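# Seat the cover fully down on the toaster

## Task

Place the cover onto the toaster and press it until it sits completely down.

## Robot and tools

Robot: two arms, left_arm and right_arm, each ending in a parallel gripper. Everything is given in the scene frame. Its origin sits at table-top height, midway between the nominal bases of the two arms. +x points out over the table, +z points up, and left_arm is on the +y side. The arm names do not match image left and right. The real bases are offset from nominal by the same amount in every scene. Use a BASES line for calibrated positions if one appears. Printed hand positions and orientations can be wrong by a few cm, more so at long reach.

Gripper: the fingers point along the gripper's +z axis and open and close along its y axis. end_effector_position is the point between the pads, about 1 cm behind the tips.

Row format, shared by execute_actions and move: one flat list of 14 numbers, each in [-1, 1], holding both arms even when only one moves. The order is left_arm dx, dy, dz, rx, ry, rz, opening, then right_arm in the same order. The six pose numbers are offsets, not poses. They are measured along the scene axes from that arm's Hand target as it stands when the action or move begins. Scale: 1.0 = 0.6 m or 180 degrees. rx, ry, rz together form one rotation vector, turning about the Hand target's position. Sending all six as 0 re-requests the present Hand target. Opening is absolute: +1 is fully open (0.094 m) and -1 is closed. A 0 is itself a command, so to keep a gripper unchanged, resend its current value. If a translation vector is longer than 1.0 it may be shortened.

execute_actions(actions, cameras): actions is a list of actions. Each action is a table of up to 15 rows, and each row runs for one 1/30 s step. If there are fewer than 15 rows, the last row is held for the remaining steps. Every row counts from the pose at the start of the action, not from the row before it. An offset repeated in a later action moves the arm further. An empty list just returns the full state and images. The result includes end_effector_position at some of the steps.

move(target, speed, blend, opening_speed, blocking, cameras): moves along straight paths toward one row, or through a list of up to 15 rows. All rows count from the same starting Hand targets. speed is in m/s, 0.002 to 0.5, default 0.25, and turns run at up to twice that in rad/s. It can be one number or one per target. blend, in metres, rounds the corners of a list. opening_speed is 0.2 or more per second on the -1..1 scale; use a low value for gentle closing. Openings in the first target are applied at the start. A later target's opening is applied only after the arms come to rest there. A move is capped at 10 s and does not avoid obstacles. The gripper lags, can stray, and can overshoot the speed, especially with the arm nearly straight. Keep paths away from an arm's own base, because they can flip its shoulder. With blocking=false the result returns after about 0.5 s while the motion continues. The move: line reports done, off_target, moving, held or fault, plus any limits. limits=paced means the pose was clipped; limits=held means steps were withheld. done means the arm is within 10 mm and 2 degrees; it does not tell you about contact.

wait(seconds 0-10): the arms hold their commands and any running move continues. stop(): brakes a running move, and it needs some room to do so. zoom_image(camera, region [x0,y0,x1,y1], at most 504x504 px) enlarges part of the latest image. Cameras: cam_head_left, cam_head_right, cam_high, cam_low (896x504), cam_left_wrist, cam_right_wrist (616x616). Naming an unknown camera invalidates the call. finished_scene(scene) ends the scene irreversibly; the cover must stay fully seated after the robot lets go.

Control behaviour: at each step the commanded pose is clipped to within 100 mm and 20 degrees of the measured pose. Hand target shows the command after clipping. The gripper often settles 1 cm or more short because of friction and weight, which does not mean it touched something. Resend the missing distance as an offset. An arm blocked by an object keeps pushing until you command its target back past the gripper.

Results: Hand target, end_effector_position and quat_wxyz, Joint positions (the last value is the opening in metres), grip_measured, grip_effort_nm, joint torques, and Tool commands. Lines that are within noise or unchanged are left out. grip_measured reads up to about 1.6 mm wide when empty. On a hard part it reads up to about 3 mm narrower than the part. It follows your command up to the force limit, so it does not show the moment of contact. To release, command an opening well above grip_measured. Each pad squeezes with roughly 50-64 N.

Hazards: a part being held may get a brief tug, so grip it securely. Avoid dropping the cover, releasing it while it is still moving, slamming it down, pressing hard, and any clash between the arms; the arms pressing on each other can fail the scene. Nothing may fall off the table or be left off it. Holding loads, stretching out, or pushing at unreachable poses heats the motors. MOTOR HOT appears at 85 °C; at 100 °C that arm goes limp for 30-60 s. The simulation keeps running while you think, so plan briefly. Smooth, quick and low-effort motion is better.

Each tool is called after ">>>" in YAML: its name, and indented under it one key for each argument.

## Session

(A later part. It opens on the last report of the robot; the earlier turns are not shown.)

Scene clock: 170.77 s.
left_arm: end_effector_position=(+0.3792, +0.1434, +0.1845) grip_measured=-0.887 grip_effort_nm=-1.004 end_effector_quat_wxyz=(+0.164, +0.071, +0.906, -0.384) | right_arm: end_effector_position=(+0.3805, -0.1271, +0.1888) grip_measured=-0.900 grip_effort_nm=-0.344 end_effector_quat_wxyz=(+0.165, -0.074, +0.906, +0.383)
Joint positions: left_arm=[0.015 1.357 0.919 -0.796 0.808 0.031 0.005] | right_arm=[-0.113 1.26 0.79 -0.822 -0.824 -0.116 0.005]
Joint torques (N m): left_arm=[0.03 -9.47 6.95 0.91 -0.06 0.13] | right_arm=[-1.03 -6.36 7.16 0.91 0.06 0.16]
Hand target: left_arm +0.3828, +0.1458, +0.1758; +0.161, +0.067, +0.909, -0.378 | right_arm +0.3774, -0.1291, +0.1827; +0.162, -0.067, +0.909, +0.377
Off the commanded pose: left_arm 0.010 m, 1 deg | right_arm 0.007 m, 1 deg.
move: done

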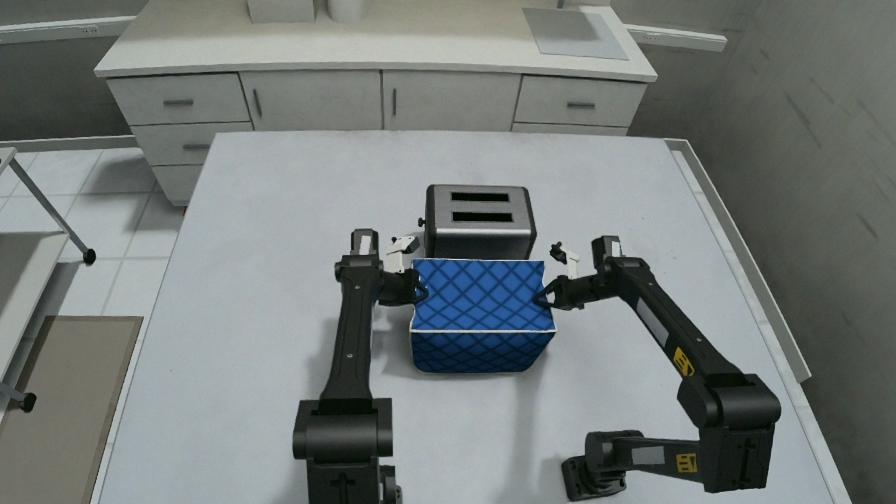

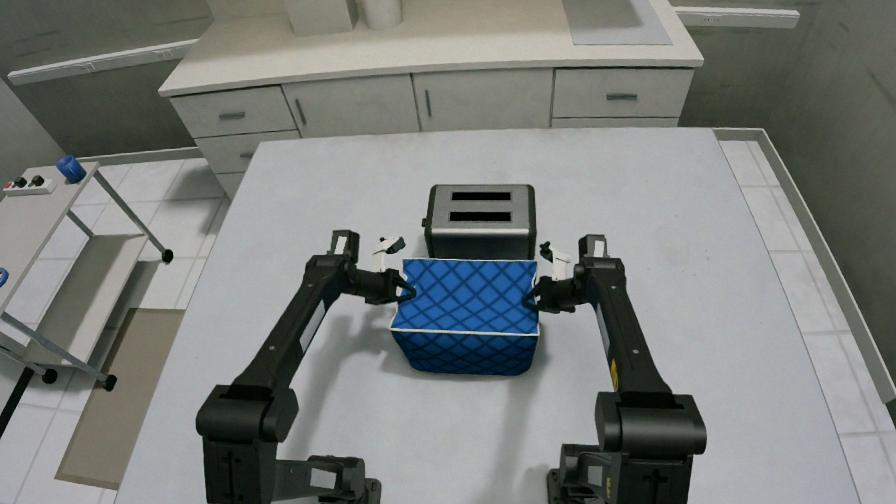

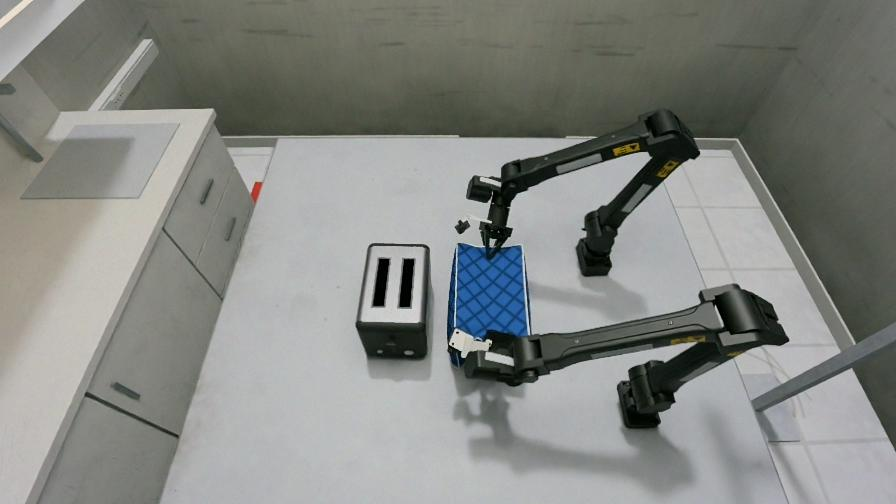

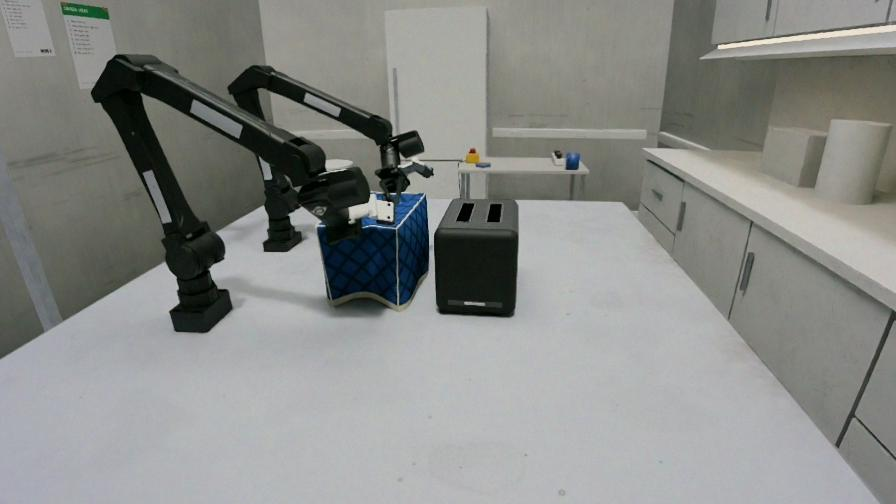

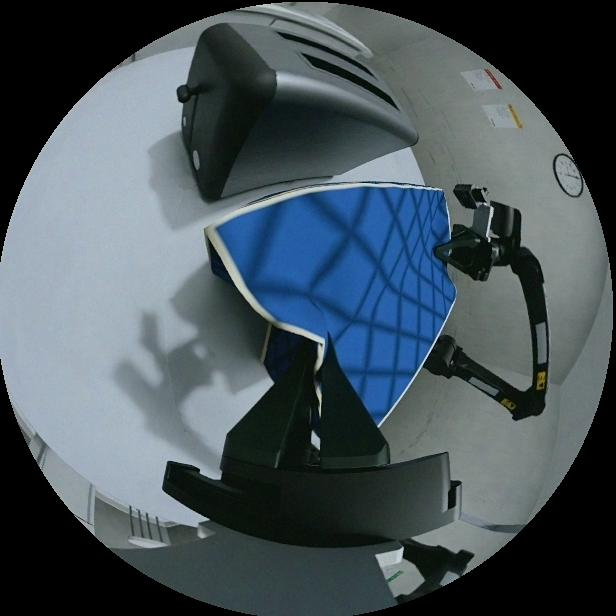

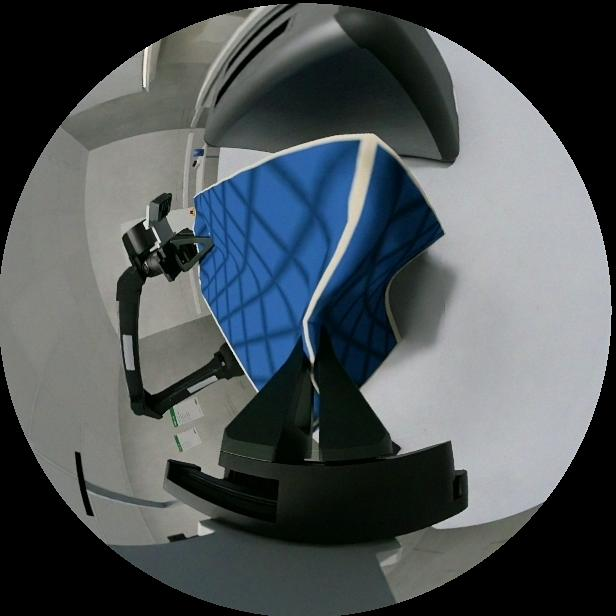

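>>> move:
  target:
    - [0,0,0,0,0,0,-1,0,0,0,0,0,0,-1]
    - [0,0.015,0.06,0,0,0,-1,0,-0.035,0.045,0,0,0,-1]
  speed: 0.08

Scene clock: 176.97 s.
left_arm: end_effector_position=(+0.3656, +0.1418, +0.1894) grip_measured=-0.889 grip_effort_nm=-1.028 end_effector_quat_wxyz=(+0.128, +0.060, +0.909, -0.391) | right_arm: end_effector_position=(+0.3590, -0.1297, +0.1919) grip_measured=-0.915 grip_effort_nm=-1.038 end_effector_quat_wxyz=(+0.131, -0.071, +0.907, +0.394)
Joint positions: left_arm=[0.015 1.352 0.938 -0.902 0.819 0.04 0.005] | right_arm=[-0.132 1.245 0.792 -0.95 -0.845 -0.177 0.004]
Joint torques (N m): left_arm=[1.67 -12.04 10.26 0.08 -0.22 0.34] | right_arm=[-4.54 -6.59 12.42 0.08 0.32 -0.12]
Hand target: left_arm +0.3828, +0.1548, +0.2119; +0.161, +0.067, +0.909, -0.378 | right_arm +0.3774, -0.1501, +0.2099; +0.162, -0.067, +0.909, +0.377
Off the commanded pose: left_arm 0.031 m, 4 deg | right_arm 0.033 m, 4 deg.
move: off_target (left_arm, right_arm)

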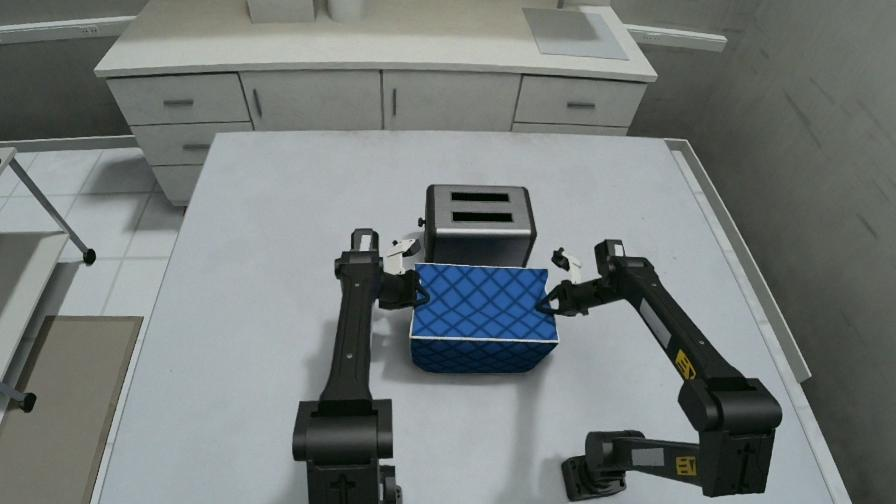

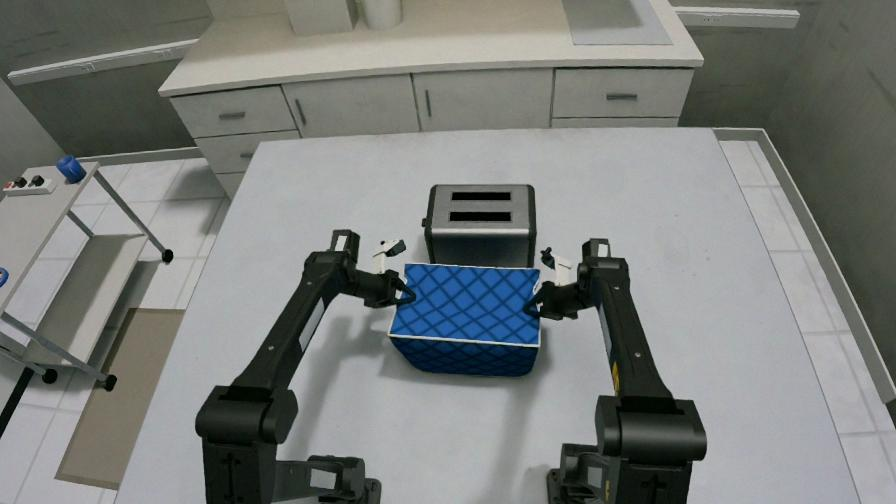

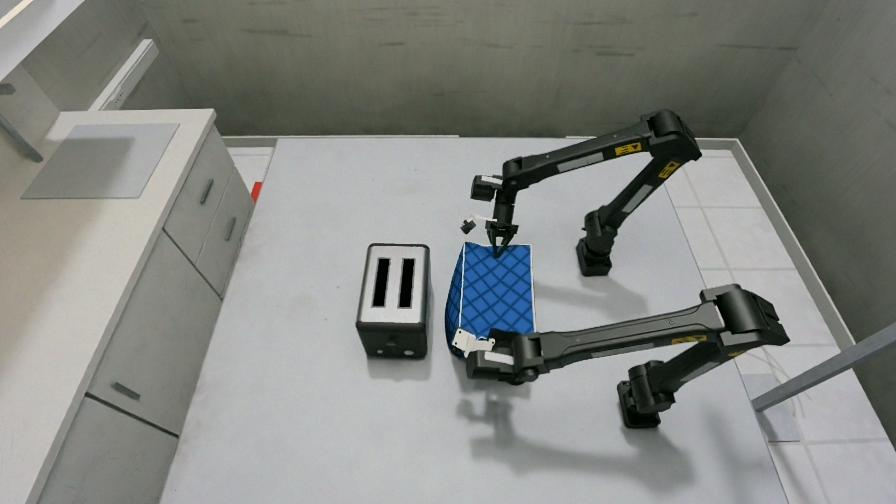

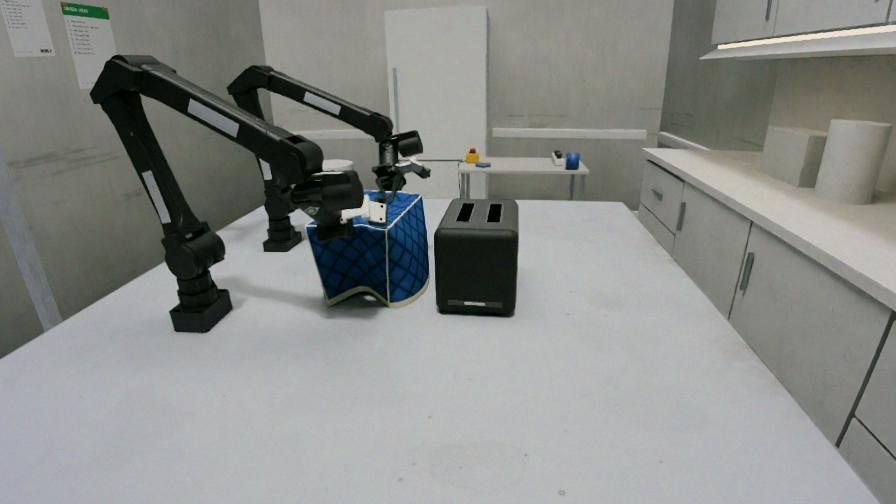

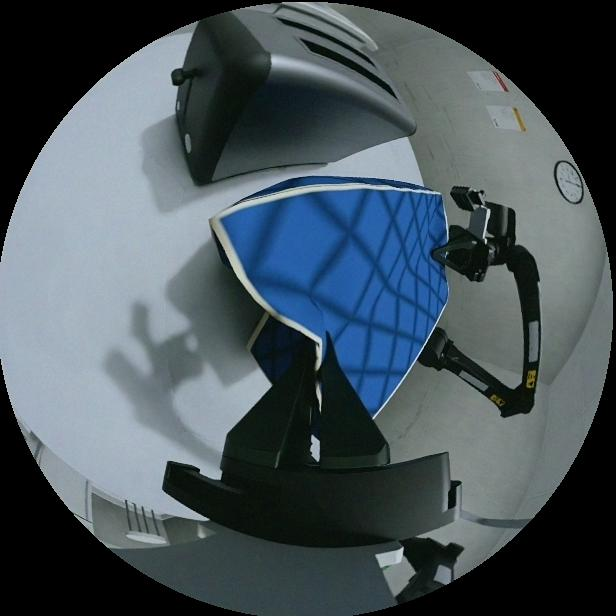

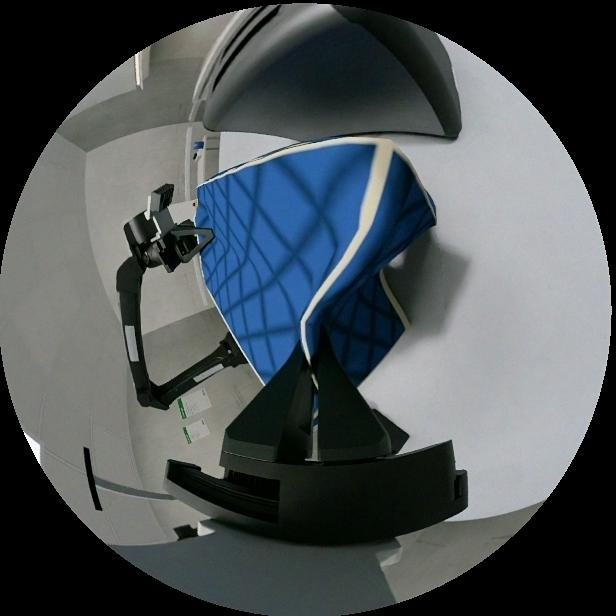

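>>> move:
  target: [0,0,0.1,0,0,0,-1,0,0,0.1,0,0,0,-1]
  speed: 0.1

Scene clock: 182.57 s.
left_arm: end_effector_position=(+0.3668, +0.1417, +0.2461) grip_measured=-0.889 grip_effort_nm=-1.028 end_effector_quat_wxyz=(+0.125, +0.058, +0.910, -0.392) | right_arm: end_effector_position=(+0.3582, -0.1296, +0.2457) grip_measured=-0.915 grip_effort_nm=-1.038 end_effector_quat_wxyz=(+0.124, -0.069, +0.907, +0.396)
Joint positions: left_arm=[0.015 1.307 1.053 -1.071 0.82 0.04 0.005] | right_arm=[-0.132 1.191 0.901 -1.128 -0.845 -0.177 0.004]
Joint torques (N m): left_arm=[2.02 -11.87 10.96 0.14 -0.25 0.31] | right_arm=[-4.42 -6.42 14.01 0.13 0.32 -0.12]
Hand target: left_arm +0.3829, +0.1548, +0.2720; +0.161, +0.067, +0.909, -0.378 | right_arm +0.3774, -0.1501, +0.2698; +0.162, -0.067, +0.909, +0.377
Off the commanded pose: left_arm 0.033 m, 5 deg | right_arm 0.037 m, 5 deg.
move: off_target (left_arm, right_arm)

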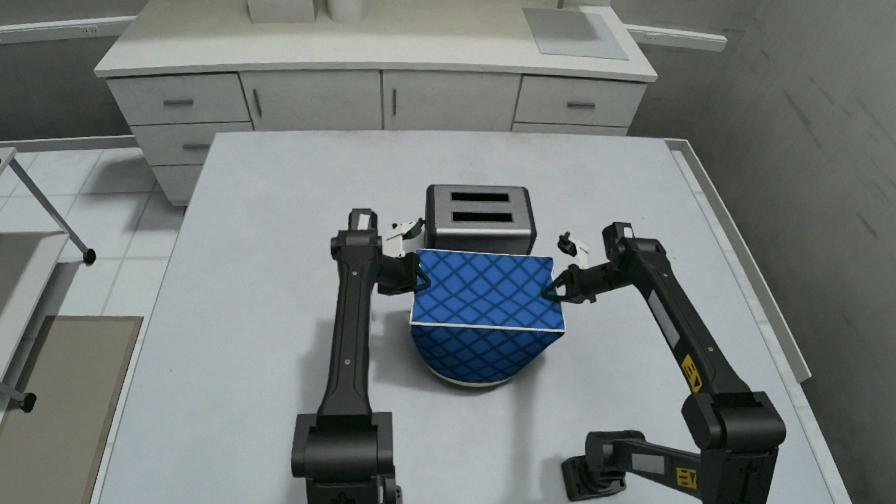

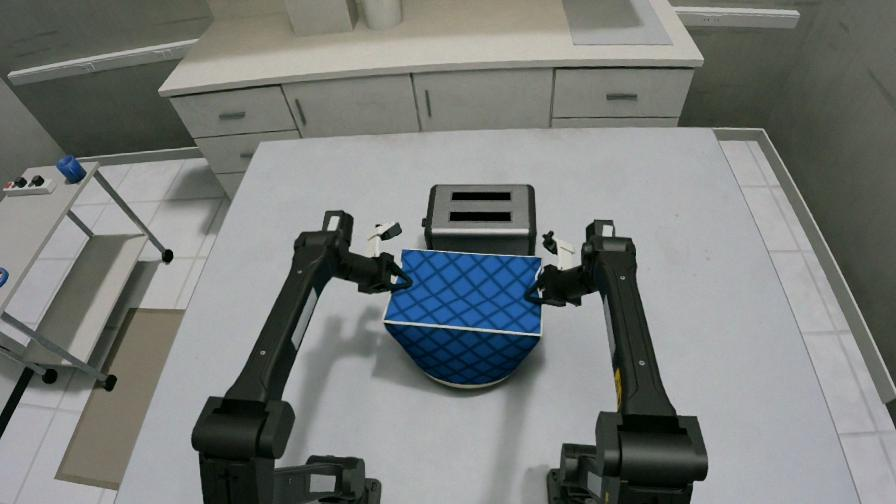

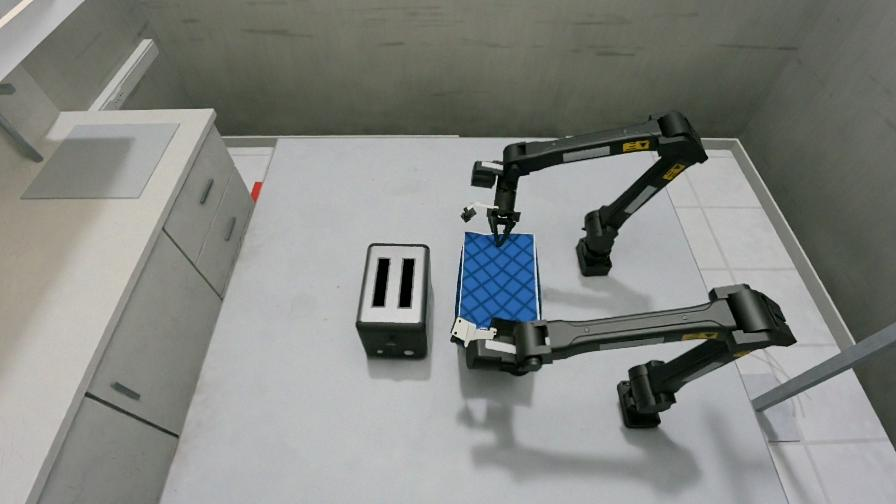

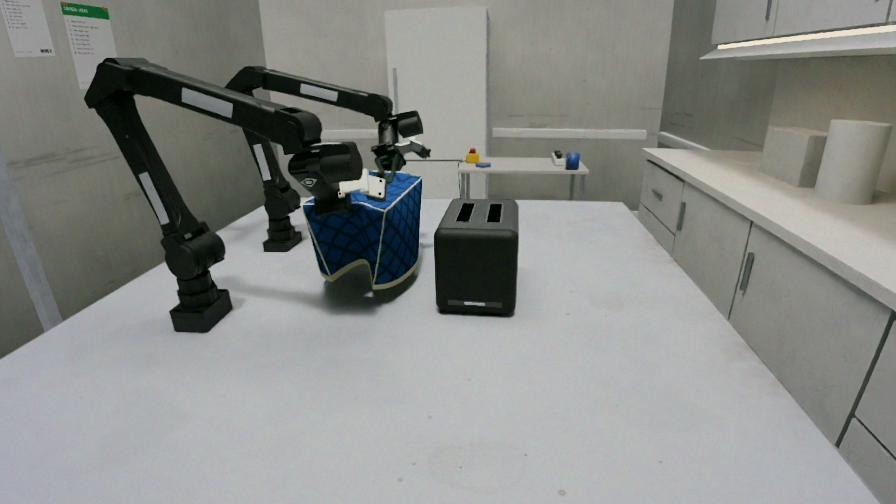

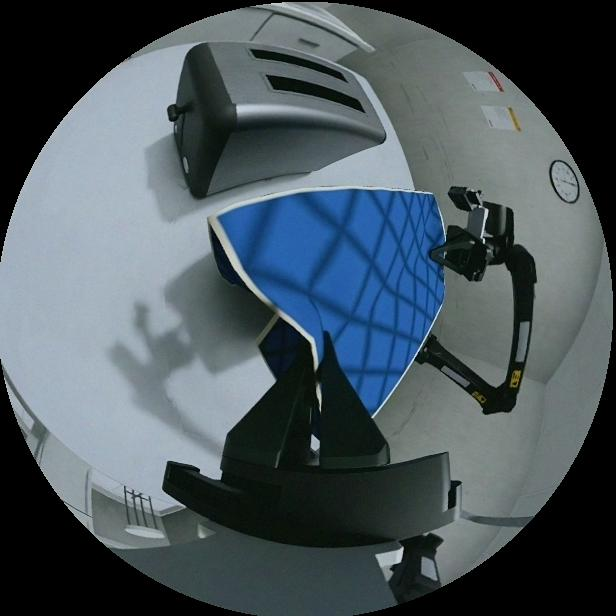

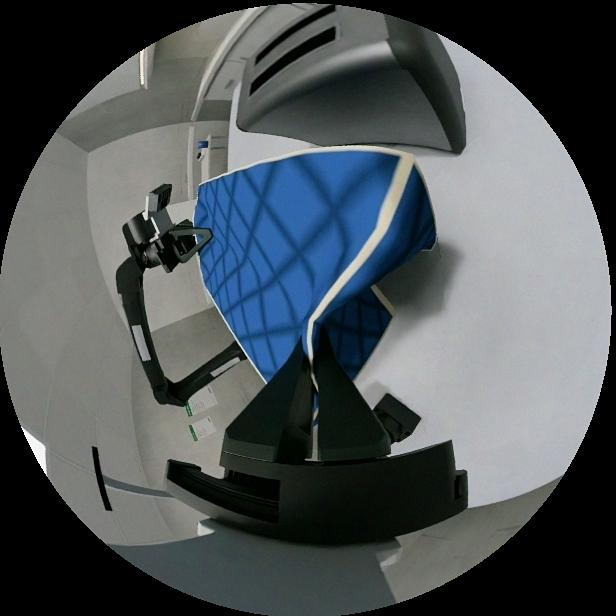

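>>> move:
  target: [0.025,0.0,0.07,0.25,0,0,-1,0.025,0,0.07,-0.25,0,0,-1]
  speed: 0.15

Scene clock: 207.30 s.
left_arm: end_effector_position=(+0.3855, +0.1309, +0.2986) grip_measured=-0.889 grip_effort_nm=-1.028 end_effector_quat_wxyz=(+0.114, +0.134, +0.984, -0.030) | right_arm: end_effector_position=(+0.3797, -0.1285, +0.2984) grip_measured=-0.916 grip_effort_nm=-1.033 end_effector_quat_wxyz=(+0.120, -0.150, +0.981, +0.032)
Joint positions: left_arm=[-0.287 1.353 1.377 -1.361 0.027 -0.014 0.005] | right_arm=[0.199 1.184 1.175 -1.317 -0.043 -0.061 0.004]
Joint torques (N m): left_arm=[2.96 -11.4 10.66 -0.46 -2.04 0.26] | right_arm=[-3.6 -5.13 13.74 -0.38 2.32 0.25]
Hand target: left_arm +0.3979, +0.1547, +0.3140; +0.123, +0.123, +0.985, -0.001 | right_arm +0.3924, -0.1500, +0.3117; +0.124, -0.124, +0.984, +0.000
Off the commanded pose: left_arm 0.031 m, 4 deg | right_arm 0.028 m, 5 deg.
move: off_target (left_arm, right_arm)

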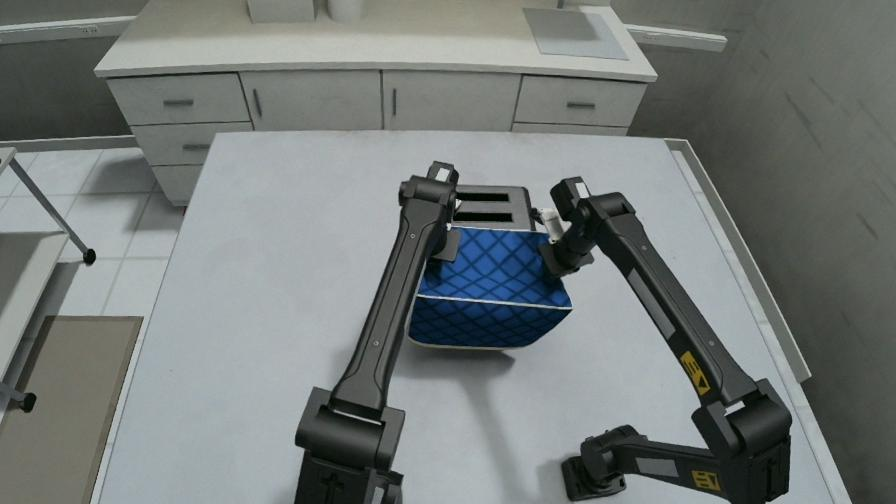

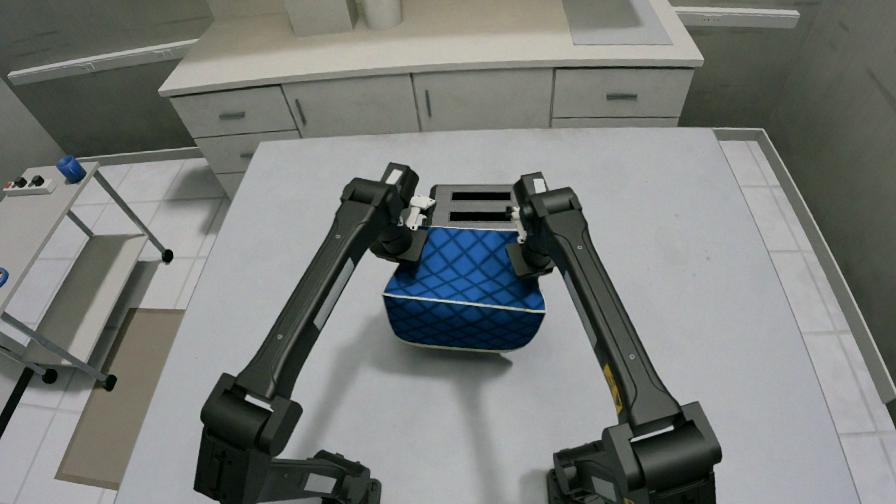

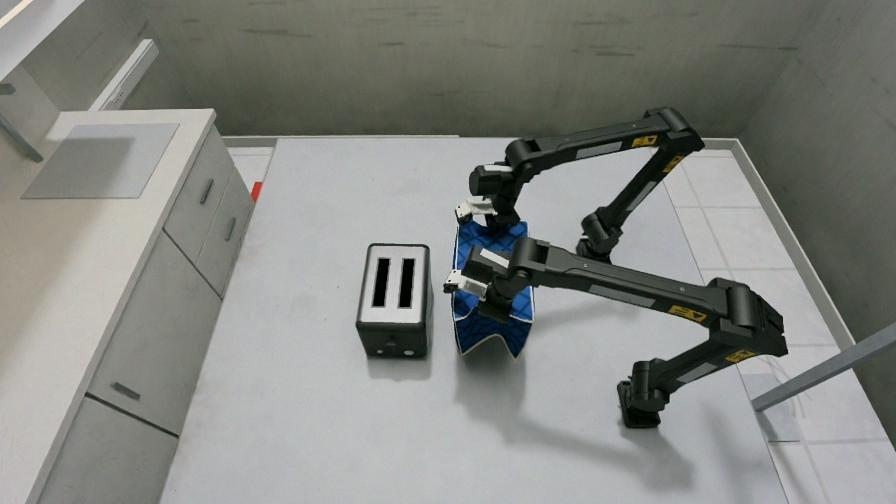

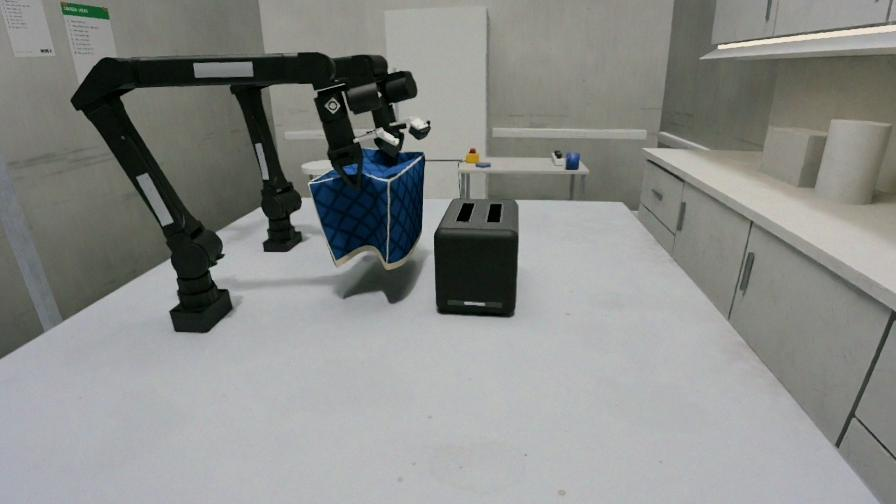

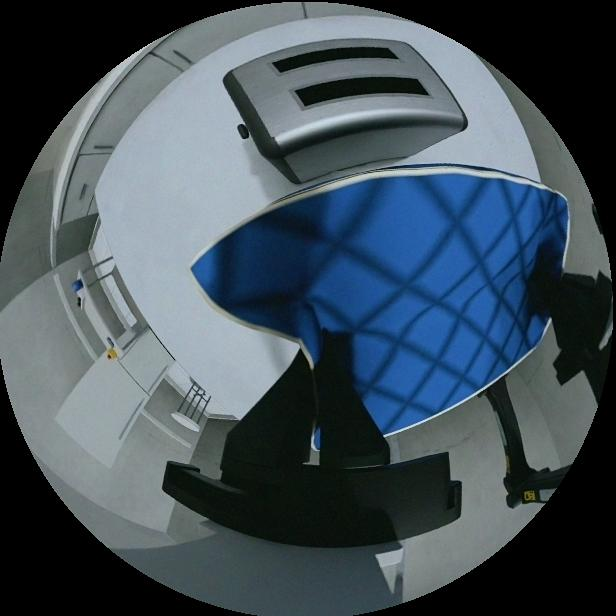

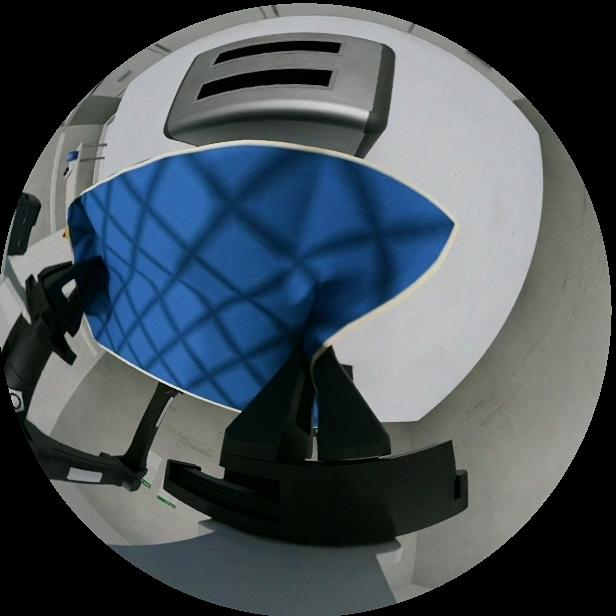

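>>> move:
  target:
    - [0.1,0.01,0.13,0.067,0,0,-1,0.1,-0.045,0.13,-0.067,0,0,-1]
    - [0.25,0.01,0.21,0.067,0,0,-1,0.25,-0.045,0.21,-0.067,0,0,-1]
  speed: 0.12
  blend: 0.03

Scene clock: 227.67 s.
left_arm: end_effector_position=(+0.5358, +0.1168, +0.4241) grip_measured=-0.889 grip_effort_nm=-1.028 end_effector_quat_wxyz=(+0.169, +0.152, +0.971, +0.072) | right_arm: end_effector_position=(+0.5267, -0.1391, +0.4233) grip_measured=-0.916 grip_effort_nm=-1.028 end_effector_quat_wxyz=(+0.119, -0.160, +0.977, -0.079)
Joint positions: left_arm=[-0.301 1.781 2.198 -1.667 -0.188 0.045 0.005] | right_arm=[0.184 1.615 1.938 -1.662 0.17 -0.124 0.004]
Joint torques (N m): left_arm=[4.72 -18.26 10.33 -0.28 -1.37 0.53] | right_arm=[-5.89 -10.46 14.2 -0.03 1.68 -0.11]
Heat: left arm: hottest elbow 39 °C; right arm: hottest wrist yaw 34 °C.
Hand target: left_arm +0.5479, +0.1608, +0.4398; +0.110, +0.136, +0.979, +0.102 | right_arm +0.5424, -0.1771, +0.4379; +0.110, -0.136, +0.979, -0.103
Off the commanded pose: left_arm 0.048 m, 8 deg | right_arm 0.044 m, 4 deg.
joint sent to its limit (left arm) — joint 4 (wrist pitch), lower limit. The joint targets are off in orientation, not in position.
joint sent to its limit (right arm) — joint 4 (wrist pitch), lower limit. The joint targets still meet the commanded pose.
move: off_target (left_arm, right_arm)

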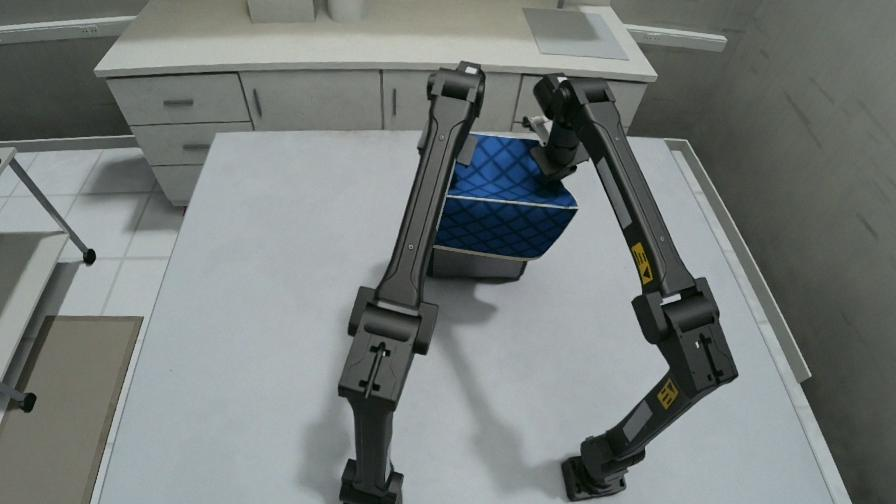

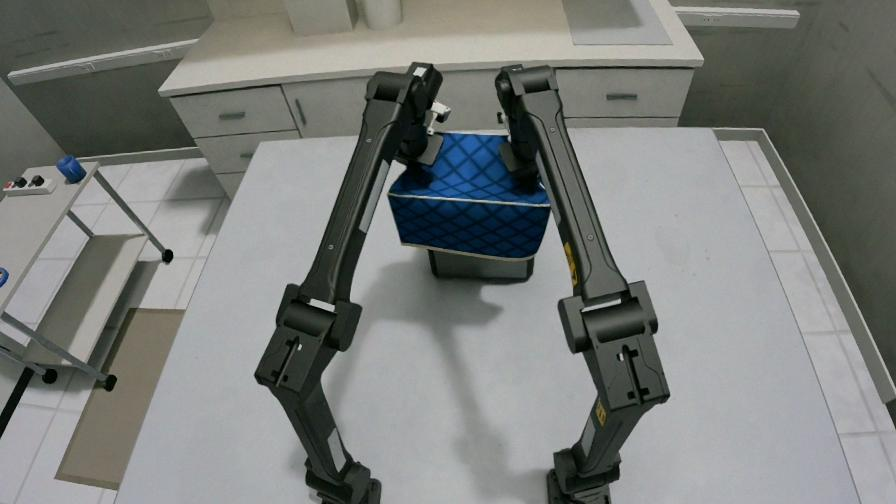

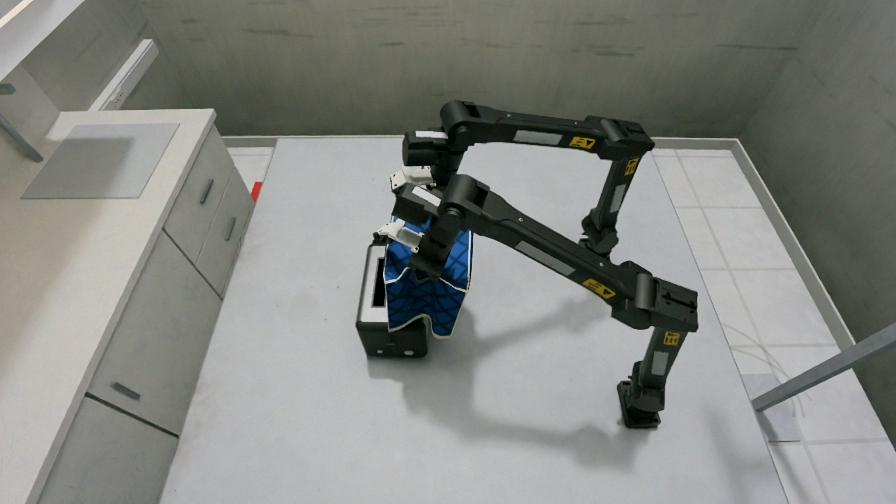

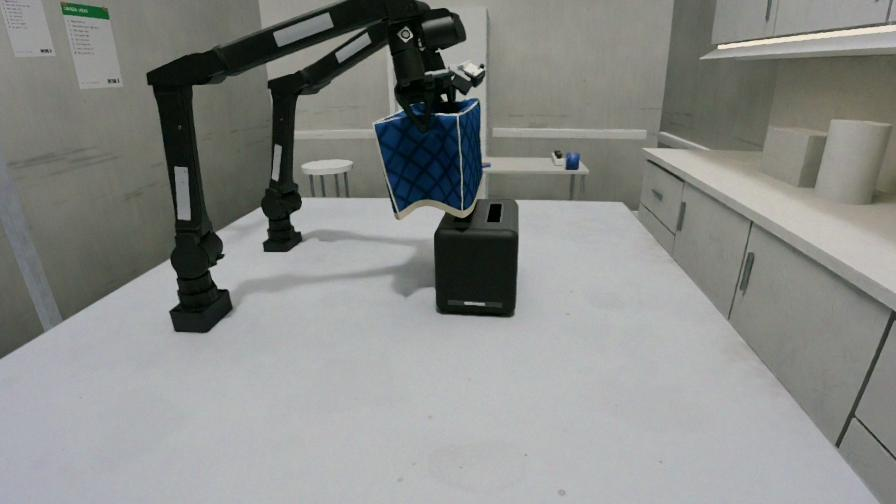

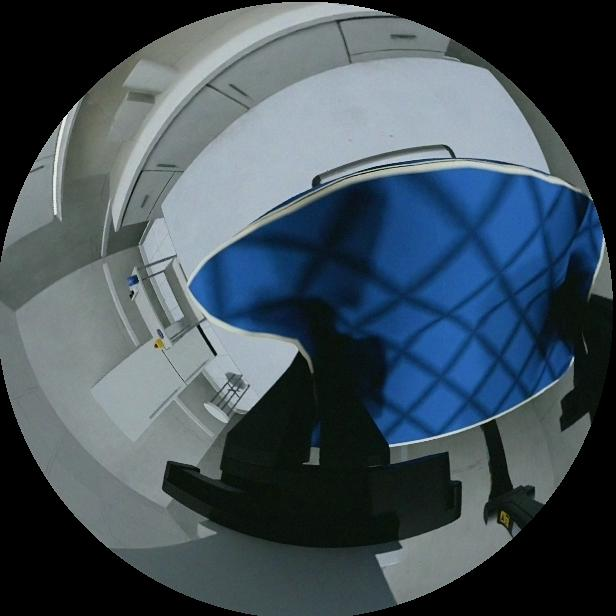

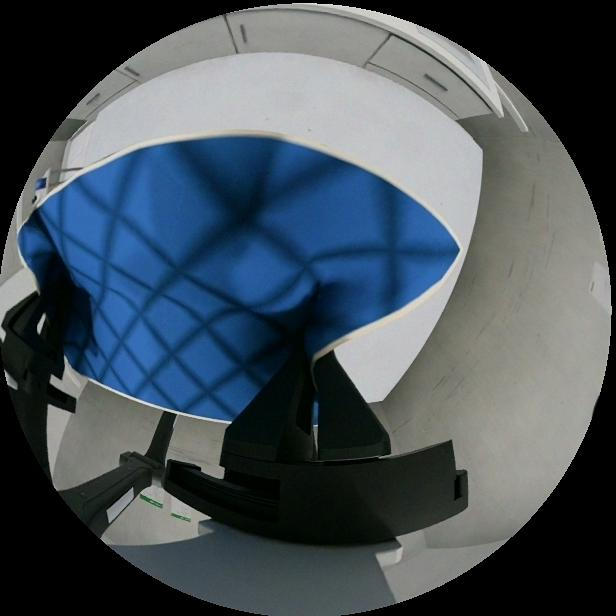

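>>> move:
  target:
    - [0.03,0,0.05,0,0,0,-1,0.03,0,0.05,0,0,0,-1]
    - [0.2,0,0.05,0,0,0,-1,0.217,0,0.05,0,0,0,-1]
  speed: 0.1
  blend: 0.03

Scene clock: 233.90 s.
left_arm: end_effector_position=(+0.6606, +0.1190, +0.4591) grip_measured=-0.889 grip_effort_nm=-1.028 end_effector_quat_wxyz=(+0.286, +0.151, +0.943, +0.074) | right_arm: end_effector_position=(+0.6592, -0.1389, +0.4552) grip_measured=-0.916 grip_effort_nm=-1.028 end_effector_quat_wxyz=(+0.204, -0.161, +0.962, -0.086)
Joint positions: left_arm=[-0.247 2.143 2.816 -1.671 -0.188 0.13 0.005] | right_arm=[0.141 1.95 2.463 -1.67 0.174 -0.19 0.004]
Joint torques (N m): left_arm=[3.84 -22.42 9.52 0.09 -0.95 0.47] | right_arm=[-5.07 -14.1 14.13 0.54 1.21 -0.09]
Hand target: left_arm +0.6679, +0.1608, +0.4698; +0.118, +0.136, +0.978, +0.101 | right_arm +0.6726, -0.1769, +0.4678; +0.110, -0.137, +0.979, -0.103
Off the commanded pose: left_arm 0.044 m, 21 deg; orientation clipped | right_arm 0.043 m, 11 deg.
joint sent to its limit (left arm) — joint 4 (wrist pitch), lower limit. The joint targets are off in orientation, not in position.
joint sent to its limit (right arm) — joint 4 (wrist pitch), lower limit. The joint targets are off in orientation, not in position.
move: off_target (left_arm, right_arm); limits=paced

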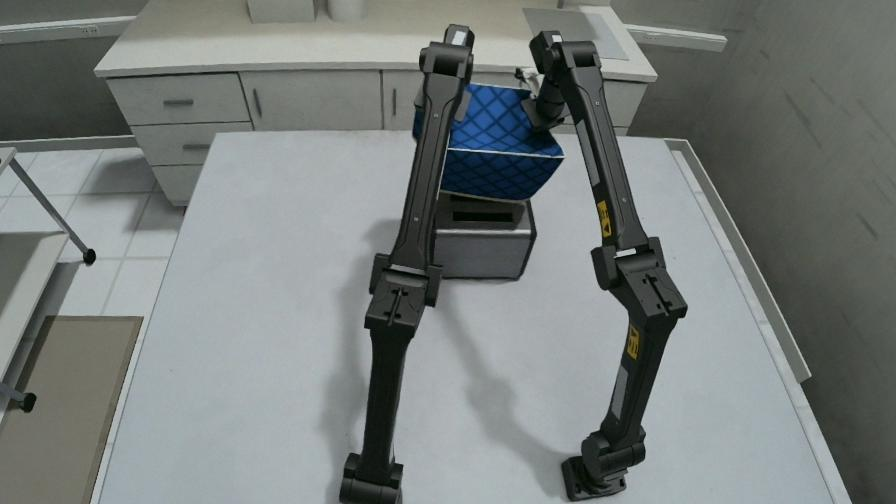

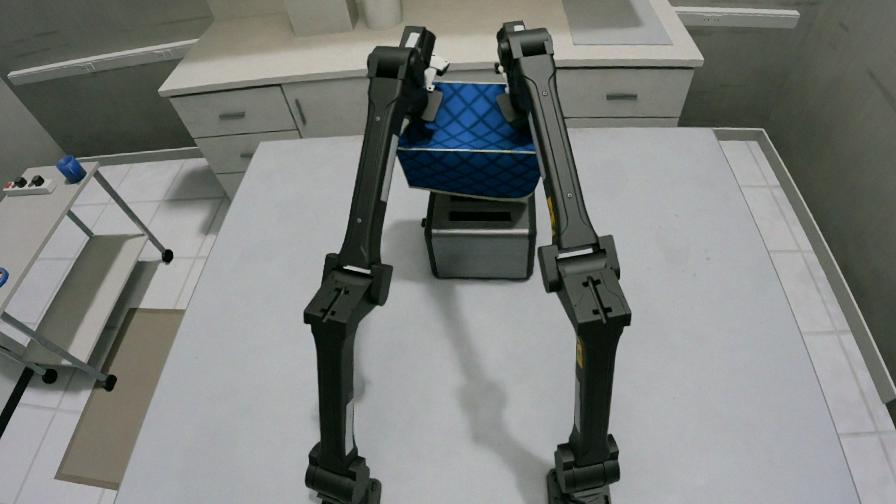

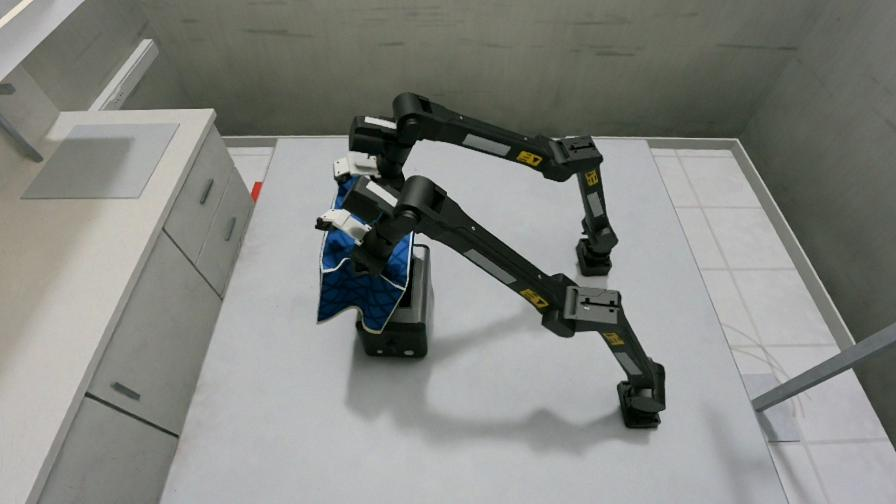

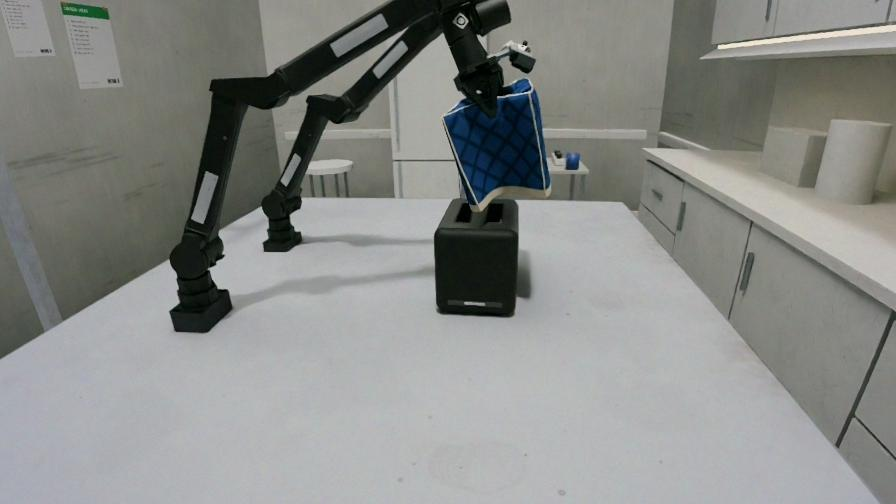

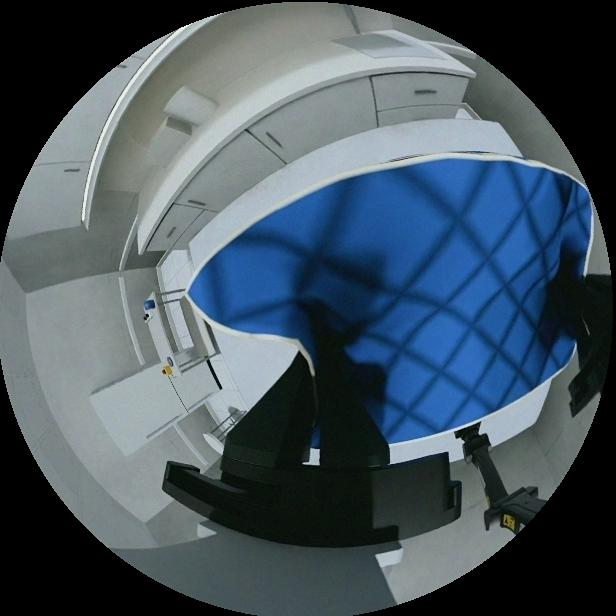

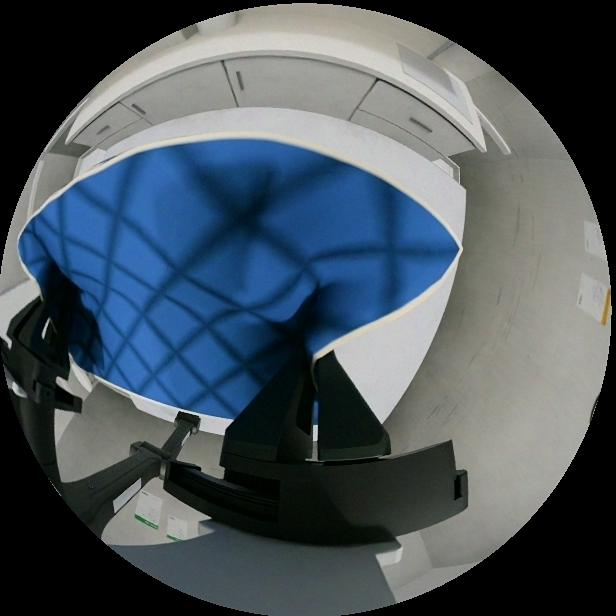

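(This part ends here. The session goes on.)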